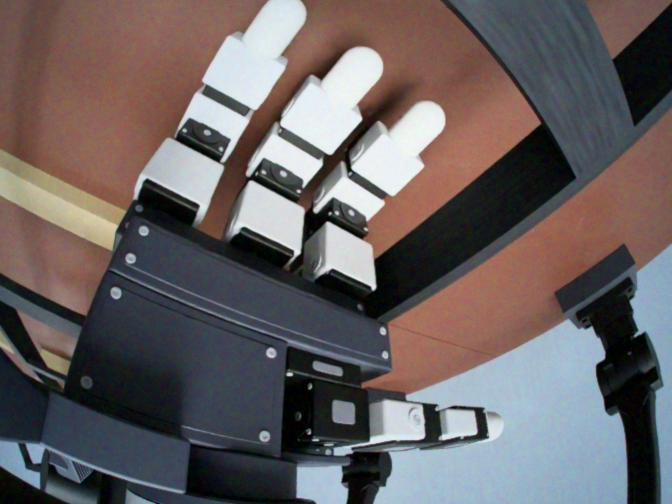

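Request:
move(
  arm8={"target": [1.01, -0.09, 1.05, 0, 0.7071, 0.7071, 0], "speed": 0.2},
  arm7={"target": [0.70, -0.09, 1.05, 0, 0.7071, 0.7071, 0], "speed": 0.2},
  arm2={"target": [0.40, -0.06, 1.05, 0, 0.7071, 0.7071, 0], "speed": 0.2},
  arm6={"target": [-0.49, -0.085, 1.05, 0, 0.7071, 0.7071, 0], "speed": 0.2},
)

Request:
move(
  arm8={"target": [1.15, -0.45, 1.05, 0, 0, 1, 0]},
  arm7={"target": [0.60, -0.42, 1.05, 0, 0, 1, 0]},
  arm2={"target": [0.45, 0.35, 1.05, 0, 1, 0, 0]},
  arm6={"target": [-0.30, -0.42, 1.05, 0, 0, 1, 0]},
  arm4={"target": [-1.20, 0.38, 1.10, 0, 1, 0, 0]},
  cameras=["cam_high"],
)

Request:
zoom_image(
  camera="cam_high",
  region=[180, 190, 440, 330],
)

Request:
zoom_image(
  camera="cam_high",
  region=[440, 190, 700, 330],
)

Scene clock: 430.97 s.
Joint torques (N m): arm1=[-0.5 -10.52 13.37 -0.8 0.28 0.04] | arm2=[0.56 -23.12 9.65 0.29 -0.26 -0.02] | arm3=[0.5 0.79 10.74 2.19 0.04 0.02] | arm4=[2.2 -22.07 10.93 0.28 0.41 -0.06] | arm5=[0.85 -6.89 12.38 -0.2 0.2 0.19] | arm6=[-0.91 -18.2 10.29 0.03 0.28 -0.08] | arm7=[-0.56 -19.96 10.48 -0.13 0.24 0.1] | arm8=[-0.73 -15.21 14.74 -0.14 0.17 0.13]
Heat: arm1: hottest joint3_rad 40 °C; arm2: hottest joint3_rad 42 °C; arm3: hottest joint3_rad 42 °C; arm4: hottest joint3_rad 41 °C; arm5: hottest joint3_rad 47 °C; arm6: hottest joint2_rad 44 °C; arm7: hottest joint3_rad 43 °C; arm8: hottest joint3_rad 51 °C.
move: arm2 off_target; arm6 off_target; arm7 off_target; arm8 off_target
Joint velocities: within noise
arm1, arm3, arm4, arm5: as last shown
arm2.joint_positions: joint1_rad=-0.147 joint2_rad=+2.187 joint3_rad=+2.363 joint4_rad=-1.689 joint5_rad=-0.004 joint6_rad=-1.743 hand_index_mcp=+0.753 hand_index_abd=+0.000 hand_index_pip=-0.680 hand_index_dip=+0.698 hand_middle_mcp=+0.753 hand_middle_abd=+0.002 hand_middle_pip=-0.680 hand_middle_dip=+0.698 hand_ring_mcp=+0.753 hand_ring_abd=+0.003 hand_ring_pip=-0.680 hand_ring_dip=+0.698 hand_thumb_cmc=+0.714 hand_thumb_axl=+0.677 hand_thumb_mcp=+0.222 hand_thumb_ipl=+0.168 hand_current_limit=+0.780 hand_speed=-0.600
arm2.joint_status: not commanded
arm2.hand_state: goal,goal,goal,goal,goal,goal,goal,goal,goal,goal,goal,goal,goal,goal,goal,goal
arm2.index_mcp_current_ma: -1
arm2.index_abd_current_ma: 0
arm2.index_pip_current_ma: 0
arm2.index_dip_current_ma: -2
arm2.middle_mcp_current_ma: -1
arm2.middle_abd_current_ma: 1
arm2.middle_pip_current_ma: 0
arm2.middle_dip_current_ma: -2
arm2.ring_mcp_current_ma: -1
arm2.ring_abd_current_ma: 3
arm2.ring_pip_current_ma: 0
arm2.ring_dip_current_ma: -2
arm2.thumb_cmc_current_ma: 0
arm2.thumb_axl_current_ma: -1
arm2.thumb_mcp_current_ma: -6
arm2.thumb_ipl_current_ma: 0
arm2.hand_goal_index_mcp: 0.754
arm2.hand_goal_index_abd: 0.000
arm2.hand_goal_index_pip: -0.680
arm2.hand_goal_index_dip: 0.700
arm2.hand_goal_middle_mcp: 0.754
arm2.hand_goal_middle_abd: 0.000
arm2.hand_goal_middle_pip: -0.680
arm2.hand_goal_middle_dip: 0.700
arm2.hand_goal_ring_mcp: 0.754
arm2.hand_goal_ring_abd: 0.000
arm2.hand_goal_ring_pip: -0.680
arm2.hand_goal_ring_dip: 0.700
arm2.hand_goal_thumb_cmc: 0.714
arm2.hand_goal_thumb_axl: 0.678
arm2.hand_goal_thumb_mcp: 0.226
arm2.hand_goal_thumb_ipl: 0.168
arm2.hand: x=+0.4008 y=-0.0556 z=+1.0347 quat_wxyz=(+0.020, +0.710, +0.703, -0.020) (m; scene frame)
arm2.hand_target: x=+0.4002 y=-0.0591 z=+1.0493 quat_wxyz=(+0.028, +0.711, +0.702, -0.030) (m; scene frame)
arm2.hand_status: off_target (0.016 m and 3.3 deg from the pose sent, 0.208 m and 0.7 deg at the start; a joint's target at an end of its range on 24 of 51 steps)
arm6.joint_positions: joint1_rad=+0.324 joint2_rad=+1.968 joint3_rad=+2.124 joint4_rad=-1.698 joint5_rad=+0.003 joint6_rad=+1.895 hand_index_mcp=+0.753 hand_index_abd=-0.001 hand_index_pip=-0.680 hand_index_dip=+0.698 hand_middle_mcp=+0.753 hand_middle_abd=+0.000 hand_middle_pip=-0.680 hand_middle_dip=+0.698 hand_ring_mcp=+0.755 hand_ring_abd=+0.001 hand_ring_pip=-0.680 hand_ring_dip=+0.698 hand_thumb_cmc=+0.713 hand_thumb_axl=+0.677 hand_thumb_mcp=+0.223 hand_thumb_ipl=+0.168 hand_current_limit=+0.780 hand_speed=-0.600
arm6.joint_status: not commanded
arm6.hand_state: goal,goal,goal,goal,goal,goal,goal,goal,goal,goal,goal,goal,goal,goal,goal,goal
arm6.index_mcp_current_ma: -1
arm6.index_abd_current_ma: -1
arm6.index_pip_current_ma: 0
arm6.index_dip_current_ma: -4
arm6.middle_mcp_current_ma: -1
arm6.middle_abd_current_ma: 0
arm6.middle_pip_current_ma: 0
arm6.middle_dip_current_ma: -3
arm6.ring_mcp_current_ma: 2
arm6.ring_abd_current_ma: 1
arm6.ring_pip_current_ma: 0
arm6.ring_dip_current_ma: -4
arm6.thumb_cmc_current_ma: -1
arm6.thumb_axl_current_ma: -1
arm6.thumb_mcp_current_ma: -8
arm6.thumb_ipl_current_ma: 0
arm6.hand_goal_index_mcp: 0.754
arm6.hand_goal_index_abd: 0.000
arm6.hand_goal_index_pip: -0.680
arm6.hand_goal_index_dip: 0.700
arm6.hand_goal_middle_mcp: 0.754
arm6.hand_goal_middle_abd: 0.000
arm6.hand_goal_middle_pip: -0.680
arm6.hand_goal_middle_dip: 0.700
arm6.hand_goal_ring_mcp: 0.754
arm6.hand_goal_ring_abd: 0.000
arm6.hand_goal_ring_pip: -0.680
arm6.hand_goal_ring_dip: 0.700
arm6.hand_goal_thumb_cmc: 0.714
arm6.hand_goal_thumb_axl: 0.678
arm6.hand_goal_thumb_mcp: 0.226
arm6.hand_goal_thumb_ipl: 0.168
arm6.hand: x=-0.4890 y=-0.0912 z=+1.0372 quat_wxyz=(-0.011, +0.706, +0.708, +0.009) (m; scene frame)
arm6.hand_target: x=-0.4898 y=-0.0858 z=+1.0495 quat_wxyz=(-0.023, +0.705, +0.709, +0.016) (m; scene frame)
arm6.hand_status: off_target (0.014 m and 1.7 deg from the pose sent, 0.203 m and 0.5 deg at the start; a joint's target at an end of its range on 21 of 51 steps)
arm7.joint_positions: joint1_rad=-0.283 joint2_rad=+1.963 joint3_rad=+2.080 joint4_rad=-1.695 joint5_rad=-0.011 joint6_rad=+1.229 hand_index_mcp=+0.754 hand_index_abd=+0.000 hand_index_pip=-0.680 hand_index_dip=+0.698 hand_middle_mcp=+0.754 hand_middle_abd=+0.000 hand_middle_pip=-0.680 hand_middle_dip=+0.697 hand_ring_mcp=+0.753 hand_ring_abd=-0.002 hand_ring_pip=-0.680 hand_ring_dip=+0.697 hand_thumb_cmc=+0.713 hand_thumb_axl=+0.677 hand_thumb_mcp=+0.222 hand_thumb_ipl=+0.168 hand_current_limit=+0.780 hand_speed=-0.600
arm7.joint_status: not commanded
arm7.hand_state: goal,goal,goal,goal,goal,goal,goal,goal,goal,goal,goal,goal,goal,goal,goal,goal
arm7.index_mcp_current_ma: -1
arm7.index_abd_current_ma: 0
arm7.index_pip_current_ma: 0
arm7.index_dip_current_ma: -4
arm7.middle_mcp_current_ma: -1
arm7.middle_abd_current_ma: 0
arm7.middle_pip_current_ma: 0
arm7.middle_dip_current_ma: -5
arm7.ring_mcp_current_ma: -1
arm7.ring_abd_current_ma: -3
arm7.ring_pip_current_ma: 0
arm7.ring_dip_current_ma: -5
arm7.thumb_cmc_current_ma: -2
arm7.thumb_axl_current_ma: -1
arm7.thumb_mcp_current_ma: -11
arm7.thumb_ipl_current_ma: -1
arm7.hand_goal_index_mcp: 0.754
arm7.hand_goal_index_abd: 0.000
arm7.hand_goal_index_pip: -0.680
arm7.hand_goal_index_dip: 0.700
arm7.hand_goal_middle_mcp: 0.754
arm7.hand_goal_middle_abd: 0.000
arm7.hand_goal_middle_pip: -0.680
arm7.hand_goal_middle_dip: 0.700
arm7.hand_goal_ring_mcp: 0.754
arm7.hand_goal_ring_abd: 0.000
arm7.hand_goal_ring_pip: -0.680
arm7.hand_goal_ring_dip: 0.700
arm7.hand_goal_thumb_cmc: 0.714
arm7.hand_goal_thumb_axl: 0.678
arm7.hand_goal_thumb_mcp: 0.226
arm7.hand_goal_thumb_ipl: 0.168
arm7.hand: x=+0.6965 y=-0.0935 z=+1.0292 quat_wxyz=(+0.003, +0.703, +0.711, -0.005) (m; scene frame)
arm7.hand_target: x=+0.6997 y=-0.0909 z=+1.0495 quat_wxyz=(-0.004, +0.706, +0.708, +0.013) (m; scene frame)
arm7.hand_status: off_target (0.021 m and 0.9 deg from the pose sent, 0.227 m and 2.2 deg at the start; a joint's target at an end of its range on 19 of 51 steps)
arm8.joint_positions: joint1_rad=+0.204 joint2_rad=+1.892 joint3_rad=+2.001 joint4_rad=-1.686 joint5_rad=+0.012 joint6_rad=+1.758 hand_index_mcp=+0.753 hand_index_abd=-0.003 hand_index_pip=-0.680 hand_index_dip=+0.698 hand_middle_mcp=+0.753 hand_middle_abd=-0.003 hand_middle_pip=-0.680 hand_middle_dip=+0.698 hand_ring_mcp=+0.754 hand_ring_abd=-0.003 hand_ring_pip=-0.680 hand_ring_dip=+0.698 hand_thumb_cmc=+0.713 hand_thumb_axl=+0.677 hand_thumb_mcp=+0.221 hand_thumb_ipl=+0.168 hand_current_limit=+0.780 hand_speed=-0.600
arm8.joint_status: not commanded
arm8.hand_state: goal,goal,goal,goal,goal,goal,goal,goal,goal,goal,goal,goal,goal,goal,goal,goal
arm8.index_mcp_current_ma: -1
arm8.index_abd_current_ma: -4
arm8.index_pip_current_ma: 0
arm8.index_dip_current_ma: -4
arm8.middle_mcp_current_ma: -1
arm8.middle_abd_current_ma: -5
arm8.middle_pip_current_ma: 0
arm8.middle_dip_current_ma: -4
arm8.ring_mcp_current_ma: -1
arm8.ring_abd_current_ma: -5
arm8.ring_pip_current_ma: 0
arm8.ring_dip_current_ma: -3
arm8.thumb_cmc_current_ma: -1
arm8.thumb_axl_current_ma: -1
arm8.thumb_mcp_current_ma: -12
arm8.thumb_ipl_current_ma: 0
arm8.hand_goal_index_mcp: 0.754
arm8.hand_goal_index_abd: 0.000
arm8.hand_goal_index_pip: -0.680
arm8.hand_goal_index_dip: 0.700
arm8.hand_goal_middle_mcp: 0.754
arm8.hand_goal_middle_abd: 0.000
arm8.hand_goal_middle_pip: -0.680
arm8.hand_goal_middle_dip: 0.700
arm8.hand_goal_ring_mcp: 0.754
arm8.hand_goal_ring_abd: 0.000
arm8.hand_goal_ring_pip: -0.680
arm8.hand_goal_ring_dip: 0.700
arm8.hand_goal_thumb_cmc: 0.714
arm8.hand_goal_thumb_axl: 0.678
arm8.hand_goal_thumb_mcp: 0.226
arm8.hand_goal_thumb_ipl: 0.168
arm8.hand: x=+1.0153 y=-0.0989 z=+1.0241 quat_wxyz=(+0.006, +0.704, +0.710, +0.000) (m; scene frame)
arm8.hand_target: x=+1.0104 y=-0.0917 z=+1.0493 quat_wxyz=(-0.018, +0.705, +0.709, +0.017) (m; scene frame)
arm8.hand_status: off_target (0.028 m and 0.9 deg from the pose sent, 0.237 m and 3.2 deg at the start; a joint's target at an end of its range on 20 of 51 steps)
pictures: none

Scene clock: 435.43 s.
Joint torques (N m): arm1=[-0.44 -10.7 13.39 -0.8 0.28 0.03] | arm2=[0.97 -3.66 7.15 0.34 0.11 0.04] | arm3=[0.85 1.49 10.51 2.45 0.06 -0.12] | arm4=[0.44 -1.26 8.5 0.73 0.2 -0.19] | arm5=[1.03 -7.12 12.44 -0.16 0.21 0.18] | arm6=[-2.08 0.15 7.12 0.7 -0.08 -0.15] | arm7=[-0.56 -3.55 7.69 0.08 -0.17 -0.06] | arm8=[-2.37 1.85 9.47 0.75 -0.14 -0.04]
Heat: arm1: hottest joint3_rad 40 °C; arm2: hottest joint3_rad 41 °C; arm3: hottest joint3_rad 42 °C; arm4: hottest joint3_rad 40 °C; arm5: hottest joint3_rad 47 °C; arm6: hottest joint2_rad 43 °C; arm7: hottest joint3_rad 42 °C; arm8: hottest joint3_rad 50 °C.
move: arm2 done; arm4 off_target; arm6 off_target; arm7 done; arm8 off_target
Joint velocities: within noise
arm1, arm5: as last shown
arm2.joint_positions: joint1_rad=+0.190 joint2_rad=+0.871 joint3_rad=+0.920 joint4_rad=-1.612 joint5_rad=+0.003 joint6_rad=+0.154 hand_index_mcp=+0.753 hand_index_abd=+0.000 hand_index_pip=-0.680 hand_index_dip=+0.698 hand_middle_mcp=+0.753 hand_middle_abd=+0.002 hand_middle_pip=-0.680 hand_middle_dip=+0.698 hand_ring_mcp=+0.754 hand_ring_abd=+0.003 hand_ring_pip=-0.680 hand_ring_dip=+0.698 hand_thumb_cmc=+0.714 hand_thumb_axl=+0.677 hand_thumb_mcp=+0.222 hand_thumb_ipl=+0.168 hand_current_limit=+0.780 hand_speed=-0.600
arm2.joint_status: not commanded
arm2.hand_state: goal,goal,goal,goal,goal,goal,goal,goal,goal,goal,goal,goal,goal,goal,goal,goal
arm2.index_mcp_current_ma: 0
arm2.index_abd_current_ma: 0
arm2.index_pip_current_ma: 0
arm2.index_dip_current_ma: -2
arm2.middle_mcp_current_ma: 0
arm2.middle_abd_current_ma: 1
arm2.middle_pip_current_ma: 0
arm2.middle_dip_current_ma: -2
arm2.ring_mcp_current_ma: 0
arm2.ring_abd_current_ma: 2
arm2.ring_pip_current_ma: 0
arm2.ring_dip_current_ma: -2
arm2.thumb_cmc_current_ma: 0
arm2.thumb_axl_current_ma: -1
arm2.thumb_mcp_current_ma: -6
arm2.thumb_ipl_current_ma: 0
arm2.hand_goal_index_mcp: 0.754
arm2.hand_goal_index_abd: 0.000
arm2.hand_goal_index_pip: -0.680
arm2.hand_goal_index_dip: 0.700
arm2.hand_goal_middle_mcp: 0.754
arm2.hand_goal_middle_abd: 0.000
arm2.hand_goal_middle_pip: -0.680
arm2.hand_goal_middle_dip: 0.700
arm2.hand_goal_ring_mcp: 0.754
arm2.hand_goal_ring_abd: 0.000
arm2.hand_goal_ring_pip: -0.680
arm2.hand_goal_ring_dip: 0.700
arm2.hand_goal_thumb_cmc: 0.714
arm2.hand_goal_thumb_axl: 0.678
arm2.hand_goal_thumb_mcp: 0.226
arm2.hand_goal_thumb_ipl: 0.168
arm2.hand: x=+0.4493 y=+0.3474 z=+1.0505 quat_wxyz=(+0.003, +1.000, +0.001, +0.002) (m; scene frame)
arm2.hand_target: x=+0.4499 y=+0.3500 z=+1.0501 quat_wxyz=(+0.000, +1.000, +0.000, +0.000) (m; scene frame)
arm2.hand_status: done (0.003 m and 0.4 deg from the pose sent, 0.409 m and 89.5 deg at the start)
arm3.joint_positions: joint1_rad=-0.328 joint2_rad=+0.627 joint3_rad=+1.432 joint4_rad=-1.325 joint5_rad=+0.071 joint6_rad=+1.066 hand_index_mcp=+0.755 hand_index_abd=+0.000 hand_index_pip=+0.577 hand_index_dip=+0.696 hand_middle_mcp=+0.755 hand_middle_abd=+0.000 hand_middle_pip=+0.577 hand_middle_dip=+0.696 hand_ring_mcp=+0.755 hand_ring_abd=+0.000 hand_ring_pip=+0.577 hand_ring_dip=+0.696 hand_thumb_cmc=+0.715 hand_thumb_axl=+0.677 hand_thumb_mcp=+0.226 hand_thumb_ipl=+0.168 hand_current_limit=+0.400 hand_speed=-0.600
arm3.joint_status: not commanded
arm3.hand_state: goal,goal,goal,goal,goal,goal,goal,goal,goal,goal,goal,goal,goal,goal,goal,goal
arm3.index_mcp_current_ma: 1
arm3.index_abd_current_ma: 0
arm3.index_pip_current_ma: 0
arm3.index_dip_current_ma: 0
arm3.middle_mcp_current_ma: 1
arm3.middle_abd_current_ma: 0
arm3.middle_pip_current_ma: 0
arm3.middle_dip_current_ma: 0
arm3.ring_mcp_current_ma: 1
arm3.ring_abd_current_ma: 0
arm3.ring_pip_current_ma: 0
arm3.ring_dip_current_ma: 0
arm3.thumb_cmc_current_ma: 1
arm3.thumb_axl_current_ma: 0
arm3.thumb_mcp_current_ma: 0
arm3.thumb_ipl_current_ma: 0
arm3.hand_goal_index_mcp: 0.754
arm3.hand_goal_index_abd: 0.000
arm3.hand_goal_index_pip: 0.576
arm3.hand_goal_index_dip: 0.696
arm3.hand_goal_middle_mcp: 0.754
arm3.hand_goal_middle_abd: 0.000
arm3.hand_goal_middle_pip: 0.576
arm3.hand_goal_middle_dip: 0.696
arm3.hand_goal_ring_mcp: 0.754
arm3.hand_goal_ring_abd: 0.000
arm3.hand_goal_ring_pip: 0.576
arm3.hand_goal_ring_dip: 0.696
arm3.hand_goal_thumb_cmc: 0.714
arm3.hand_goal_thumb_axl: 0.678
arm3.hand_goal_thumb_mcp: 0.226
arm3.hand_goal_thumb_ipl: 0.168
arm3.hand: x=-0.5962 y=+0.4581 z=+1.3731 quat_wxyz=(+0.487, +0.643, -0.575, +0.140) (m; scene frame)
arm3.hand_target: x=-0.5949 y=+0.4612 z=+1.3861 quat_wxyz=(+0.499, +0.637, -0.570, +0.145) (m; scene frame)
arm3.hand_status: not commanded
arm4.joint_positions: joint1_rad=-0.035 joint2_rad=+0.763 joint3_rad=+0.999 joint4_rad=-1.687 joint5_rad=+0.015 joint6_rad=-0.058 hand_index_mcp=+0.757 hand_index_abd=-0.002 hand_index_pip=-0.673 hand_index_dip=+0.698 hand_middle_mcp=+0.756 hand_middle_abd=+0.002 hand_middle_pip=-0.678 hand_middle_dip=+0.698 hand_ring_mcp=+0.754 hand_ring_abd=+0.003 hand_ring_pip=-0.678 hand_ring_dip=+0.698 hand_thumb_cmc=+0.714 hand_thumb_axl=+0.677 hand_thumb_mcp=+0.222 hand_thumb_ipl=+0.168 hand_current_limit=+0.780 hand_speed=-0.600
arm4.joint_status: not commanded
arm4.hand_state: goal,goal,goal,goal,goal,goal,goal,goal,goal,goal,goal,goal,goal,goal,goal,goal
arm4.index_mcp_current_ma: 13
arm4.index_abd_current_ma: -7
arm4.index_pip_current_ma: 25
arm4.index_dip_current_ma: -7
arm4.middle_mcp_current_ma: 6
arm4.middle_abd_current_ma: 7
arm4.middle_pip_current_ma: 7
arm4.middle_dip_current_ma: -7
arm4.ring_mcp_current_ma: 1
arm4.ring_abd_current_ma: 8
arm4.ring_pip_current_ma: 6
arm4.ring_dip_current_ma: -8
arm4.thumb_cmc_current_ma: 0
arm4.thumb_axl_current_ma: -3
arm4.thumb_mcp_current_ma: -17
arm4.thumb_ipl_current_ma: -1
arm4.hand_goal_index_mcp: 0.754
arm4.hand_goal_index_abd: 0.000
arm4.hand_goal_index_pip: -0.680
arm4.hand_goal_index_dip: 0.700
arm4.hand_goal_middle_mcp: 0.754
arm4.hand_goal_middle_abd: 0.000
arm4.hand_goal_middle_pip: -0.680
arm4.hand_goal_middle_dip: 0.700
arm4.hand_goal_ring_mcp: 0.754
arm4.hand_goal_ring_abd: 0.000
arm4.hand_goal_ring_pip: -0.680
arm4.hand_goal_ring_dip: 0.700
arm4.hand_goal_thumb_cmc: 0.714
arm4.hand_goal_thumb_axl: 0.678
arm4.hand_goal_thumb_mcp: 0.226
arm4.hand_goal_thumb_ipl: 0.168
arm4.hand: x=-1.1975 y=+0.3792 z=+1.0985 quat_wxyz=(+0.060, +0.998, -0.001, -0.006) (m; scene frame)
arm4.hand_target: x=-1.2001 y=+0.3794 z=+1.0993 quat_wxyz=(+0.058, +0.998, -0.002, -0.006) (m; scene frame)
arm4.hand_status: off_target (0.003 m and 6.9 deg from the pose sent, 0.369 m and 89.7 deg at the start; a joint's target at an end of its range on 53 of 134 steps)
arm6.joint_positions: joint1_rad=-0.343 joint2_rad=+0.631 joint3_rad=+0.909 joint4_rad=-1.700 joint5_rad=-0.002 joint6_rad=-0.344 hand_index_mcp=+0.755 hand_index_abd=-0.001 hand_index_pip=-0.680 hand_index_dip=+0.698 hand_middle_mcp=+0.755 hand_middle_abd=+0.000 hand_middle_pip=-0.680 hand_middle_dip=+0.698 hand_ring_mcp=+0.755 hand_ring_abd=+0.001 hand_ring_pip=-0.680 hand_ring_dip=+0.698 hand_thumb_cmc=+0.715 hand_thumb_axl=+0.677 hand_thumb_mcp=+0.223 hand_thumb_ipl=+0.168 hand_current_limit=+0.780 hand_speed=-0.600
arm6.joint_status: not commanded
arm6.hand_state: goal,goal,goal,goal,goal,goal,goal,goal,goal,goal,goal,goal,goal,goal,goal,goal
arm6.index_mcp_current_ma: 1
arm6.index_abd_current_ma: -1
arm6.index_pip_current_ma: 0
arm6.index_dip_current_ma: -4
arm6.middle_mcp_current_ma: 1
arm6.middle_abd_current_ma: 0
arm6.middle_pip_current_ma: 0
arm6.middle_dip_current_ma: -3
arm6.ring_mcp_current_ma: 2
arm6.ring_abd_current_ma: 1
arm6.ring_pip_current_ma: 0
arm6.ring_dip_current_ma: -4
arm6.thumb_cmc_current_ma: 1
arm6.thumb_axl_current_ma: -1
arm6.thumb_mcp_current_ma: -8
arm6.thumb_ipl_current_ma: 0
arm6.hand_goal_index_mcp: 0.754
arm6.hand_goal_index_abd: 0.000
arm6.hand_goal_index_pip: -0.680
arm6.hand_goal_index_dip: 0.700
arm6.hand_goal_middle_mcp: 0.754
arm6.hand_goal_middle_abd: 0.000
arm6.hand_goal_middle_pip: -0.680
arm6.hand_goal_middle_dip: 0.700
arm6.hand_goal_ring_mcp: 0.754
arm6.hand_goal_ring_abd: 0.000
arm6.hand_goal_ring_pip: -0.680
arm6.hand_goal_ring_dip: 0.700
arm6.hand_goal_thumb_cmc: 0.714
arm6.hand_goal_thumb_axl: 0.678
arm6.hand_goal_thumb_mcp: 0.226
arm6.hand_goal_thumb_ipl: 0.168
arm6.hand: x=-0.3015 y=-0.4167 z=+1.0550 quat_wxyz=(+0.025, -0.002, +0.997, +0.070) (m; scene frame)
arm6.hand_target: x=-0.2998 y=-0.4192 z=+1.0492 quat_wxyz=(+0.021, +0.000, +0.998, +0.062) (m; scene frame)
arm6.hand_status: off_target (0.006 m and 8.6 deg from the pose sent, 0.380 m and 89.8 deg at the start; a joint's target at an end of its range on 55 of 134 steps)
arm7.joint_positions: joint1_rad=-0.808 joint2_rad=+0.894 joint3_rad=+1.018 joint4_rad=-1.694 joint5_rad=-0.009 joint6_rad=-0.850 hand_index_mcp=+0.754 hand_index_abd=+0.000 hand_index_pip=-0.680 hand_index_dip=+0.698 hand_middle_mcp=+0.754 hand_middle_abd=+0.000 hand_middle_pip=-0.680 hand_middle_dip=+0.697 hand_ring_mcp=+0.754 hand_ring_abd=-0.002 hand_ring_pip=-0.680 hand_ring_dip=+0.697 hand_thumb_cmc=+0.713 hand_thumb_axl=+0.677 hand_thumb_mcp=+0.222 hand_thumb_ipl=+0.168 hand_current_limit=+0.780 hand_speed=-0.600
arm7.joint_status: not commanded
arm7.hand_state: goal,goal,goal,goal,goal,goal,goal,goal,goal,goal,goal,goal,goal,goal,goal,goal
arm7.index_mcp_current_ma: 0
arm7.index_abd_current_ma: 0
arm7.index_pip_current_ma: 0
arm7.index_dip_current_ma: -4
arm7.middle_mcp_current_ma: 0
arm7.middle_abd_current_ma: 0
arm7.middle_pip_current_ma: 0
arm7.middle_dip_current_ma: -5
arm7.ring_mcp_current_ma: 0
arm7.ring_abd_current_ma: -3
arm7.ring_pip_current_ma: 0
arm7.ring_dip_current_ma: -5
arm7.thumb_cmc_current_ma: -1
arm7.thumb_axl_current_ma: -1
arm7.thumb_mcp_current_ma: -11
arm7.thumb_ipl_current_ma: -1
arm7.hand_goal_index_mcp: 0.754
arm7.hand_goal_index_abd: 0.000
arm7.hand_goal_index_pip: -0.680
arm7.hand_goal_index_dip: 0.700
arm7.hand_goal_middle_mcp: 0.754
arm7.hand_goal_middle_abd: 0.000
arm7.hand_goal_middle_pip: -0.680
arm7.hand_goal_middle_dip: 0.700
arm7.hand_goal_ring_mcp: 0.754
arm7.hand_goal_ring_abd: 0.000
arm7.hand_goal_ring_pip: -0.680
arm7.hand_goal_ring_dip: 0.700
arm7.hand_goal_thumb_cmc: 0.714
arm7.hand_goal_thumb_axl: 0.678
arm7.hand_goal_thumb_mcp: 0.226
arm7.hand_goal_thumb_ipl: 0.168
arm7.hand: x=+0.6019 y=-0.4180 z=+1.0488 quat_wxyz=(+0.003, +0.003, +1.000, +0.000) (m; scene frame)
arm7.hand_target: x=+0.5999 y=-0.4200 z=+1.0499 quat_wxyz=(+0.000, +0.000, +1.000, +0.000) (m; scene frame)
arm7.hand_status: done (0.003 m and 0.4 deg from the pose sent, 0.341 m and 89.4 deg at the start)
arm8.joint_positions: joint1_rad=-0.642 joint2_rad=+0.539 joint3_rad=+0.888 joint4_rad=-1.689 joint5_rad=-0.014 joint6_rad=-0.660 hand_index_mcp=+0.755 hand_index_abd=-0.003 hand_index_pip=-0.680 hand_index_dip=+0.698 hand_middle_mcp=+0.755 hand_middle_abd=-0.003 hand_middle_pip=-0.680 hand_middle_dip=+0.698 hand_ring_mcp=+0.755 hand_ring_abd=-0.003 hand_ring_pip=-0.680 hand_ring_dip=+0.698 hand_thumb_cmc=+0.716 hand_thumb_axl=+0.677 hand_thumb_mcp=+0.221 hand_thumb_ipl=+0.168 hand_current_limit=+0.780 hand_speed=-0.600
arm8.joint_status: not commanded
arm8.hand_state: goal,goal,goal,goal,goal,goal,goal,goal,goal,goal,goal,goal,goal,goal,goal,goal
arm8.index_mcp_current_ma: 2
arm8.index_abd_current_ma: -4
arm8.index_pip_current_ma: 0
arm8.index_dip_current_ma: -4
arm8.middle_mcp_current_ma: 2
arm8.middle_abd_current_ma: -4
arm8.middle_pip_current_ma: 0
arm8.middle_dip_current_ma: -4
arm8.ring_mcp_current_ma: 2
arm8.ring_abd_current_ma: -4
arm8.ring_pip_current_ma: 0
arm8.ring_dip_current_ma: -3
arm8.thumb_cmc_current_ma: 3
arm8.thumb_axl_current_ma: -1
arm8.thumb_mcp_current_ma: -13
arm8.thumb_ipl_current_ma: 0
arm8.hand_goal_index_mcp: 0.754
arm8.hand_goal_index_abd: 0.000
arm8.hand_goal_index_pip: -0.680
arm8.hand_goal_index_dip: 0.700
arm8.hand_goal_middle_mcp: 0.754
arm8.hand_goal_middle_abd: 0.000
arm8.hand_goal_middle_pip: -0.680
arm8.hand_goal_middle_dip: 0.700
arm8.hand_goal_ring_mcp: 0.754
arm8.hand_goal_ring_abd: 0.000
arm8.hand_goal_ring_pip: -0.680
arm8.hand_goal_ring_dip: 0.700
arm8.hand_goal_thumb_cmc: 0.714
arm8.hand_goal_thumb_axl: 0.678
arm8.hand_goal_thumb_mcp: 0.226
arm8.hand_goal_thumb_ipl: 0.168
arm8.hand: x=+1.1494 y=-0.4482 z=+1.0528 quat_wxyz=(+0.062, -0.006, +0.994, +0.093) (m; scene frame)
arm8.hand_target: x=+1.1504 y=-0.4492 z=+1.0493 quat_wxyz=(+0.057, -0.006, +0.995, +0.087) (m; scene frame)
arm8.hand_status: off_target (0.003 m and 12.8 deg from the pose sent, 0.377 m and 89.4 deg at the start; a joint's target at an end of its range on 67 of 134 steps)
pictures: cam_high

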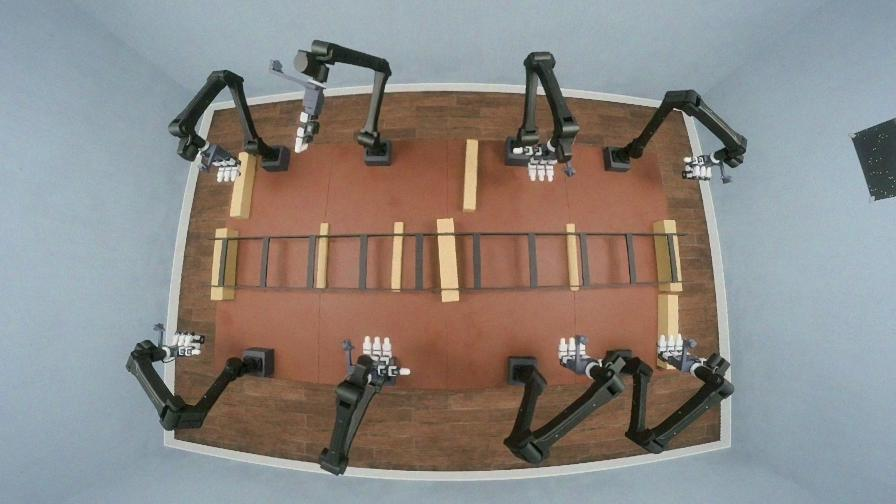

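Scaled by 1.938 from the camera's 896x504 image, which has a finer 1280x720 frame.

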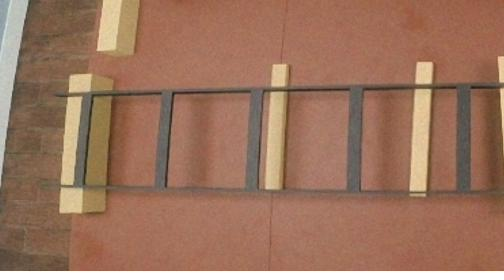

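Scaled by 1.938 from the camera's 896x504 image, which has a finer 1280x720 frame.

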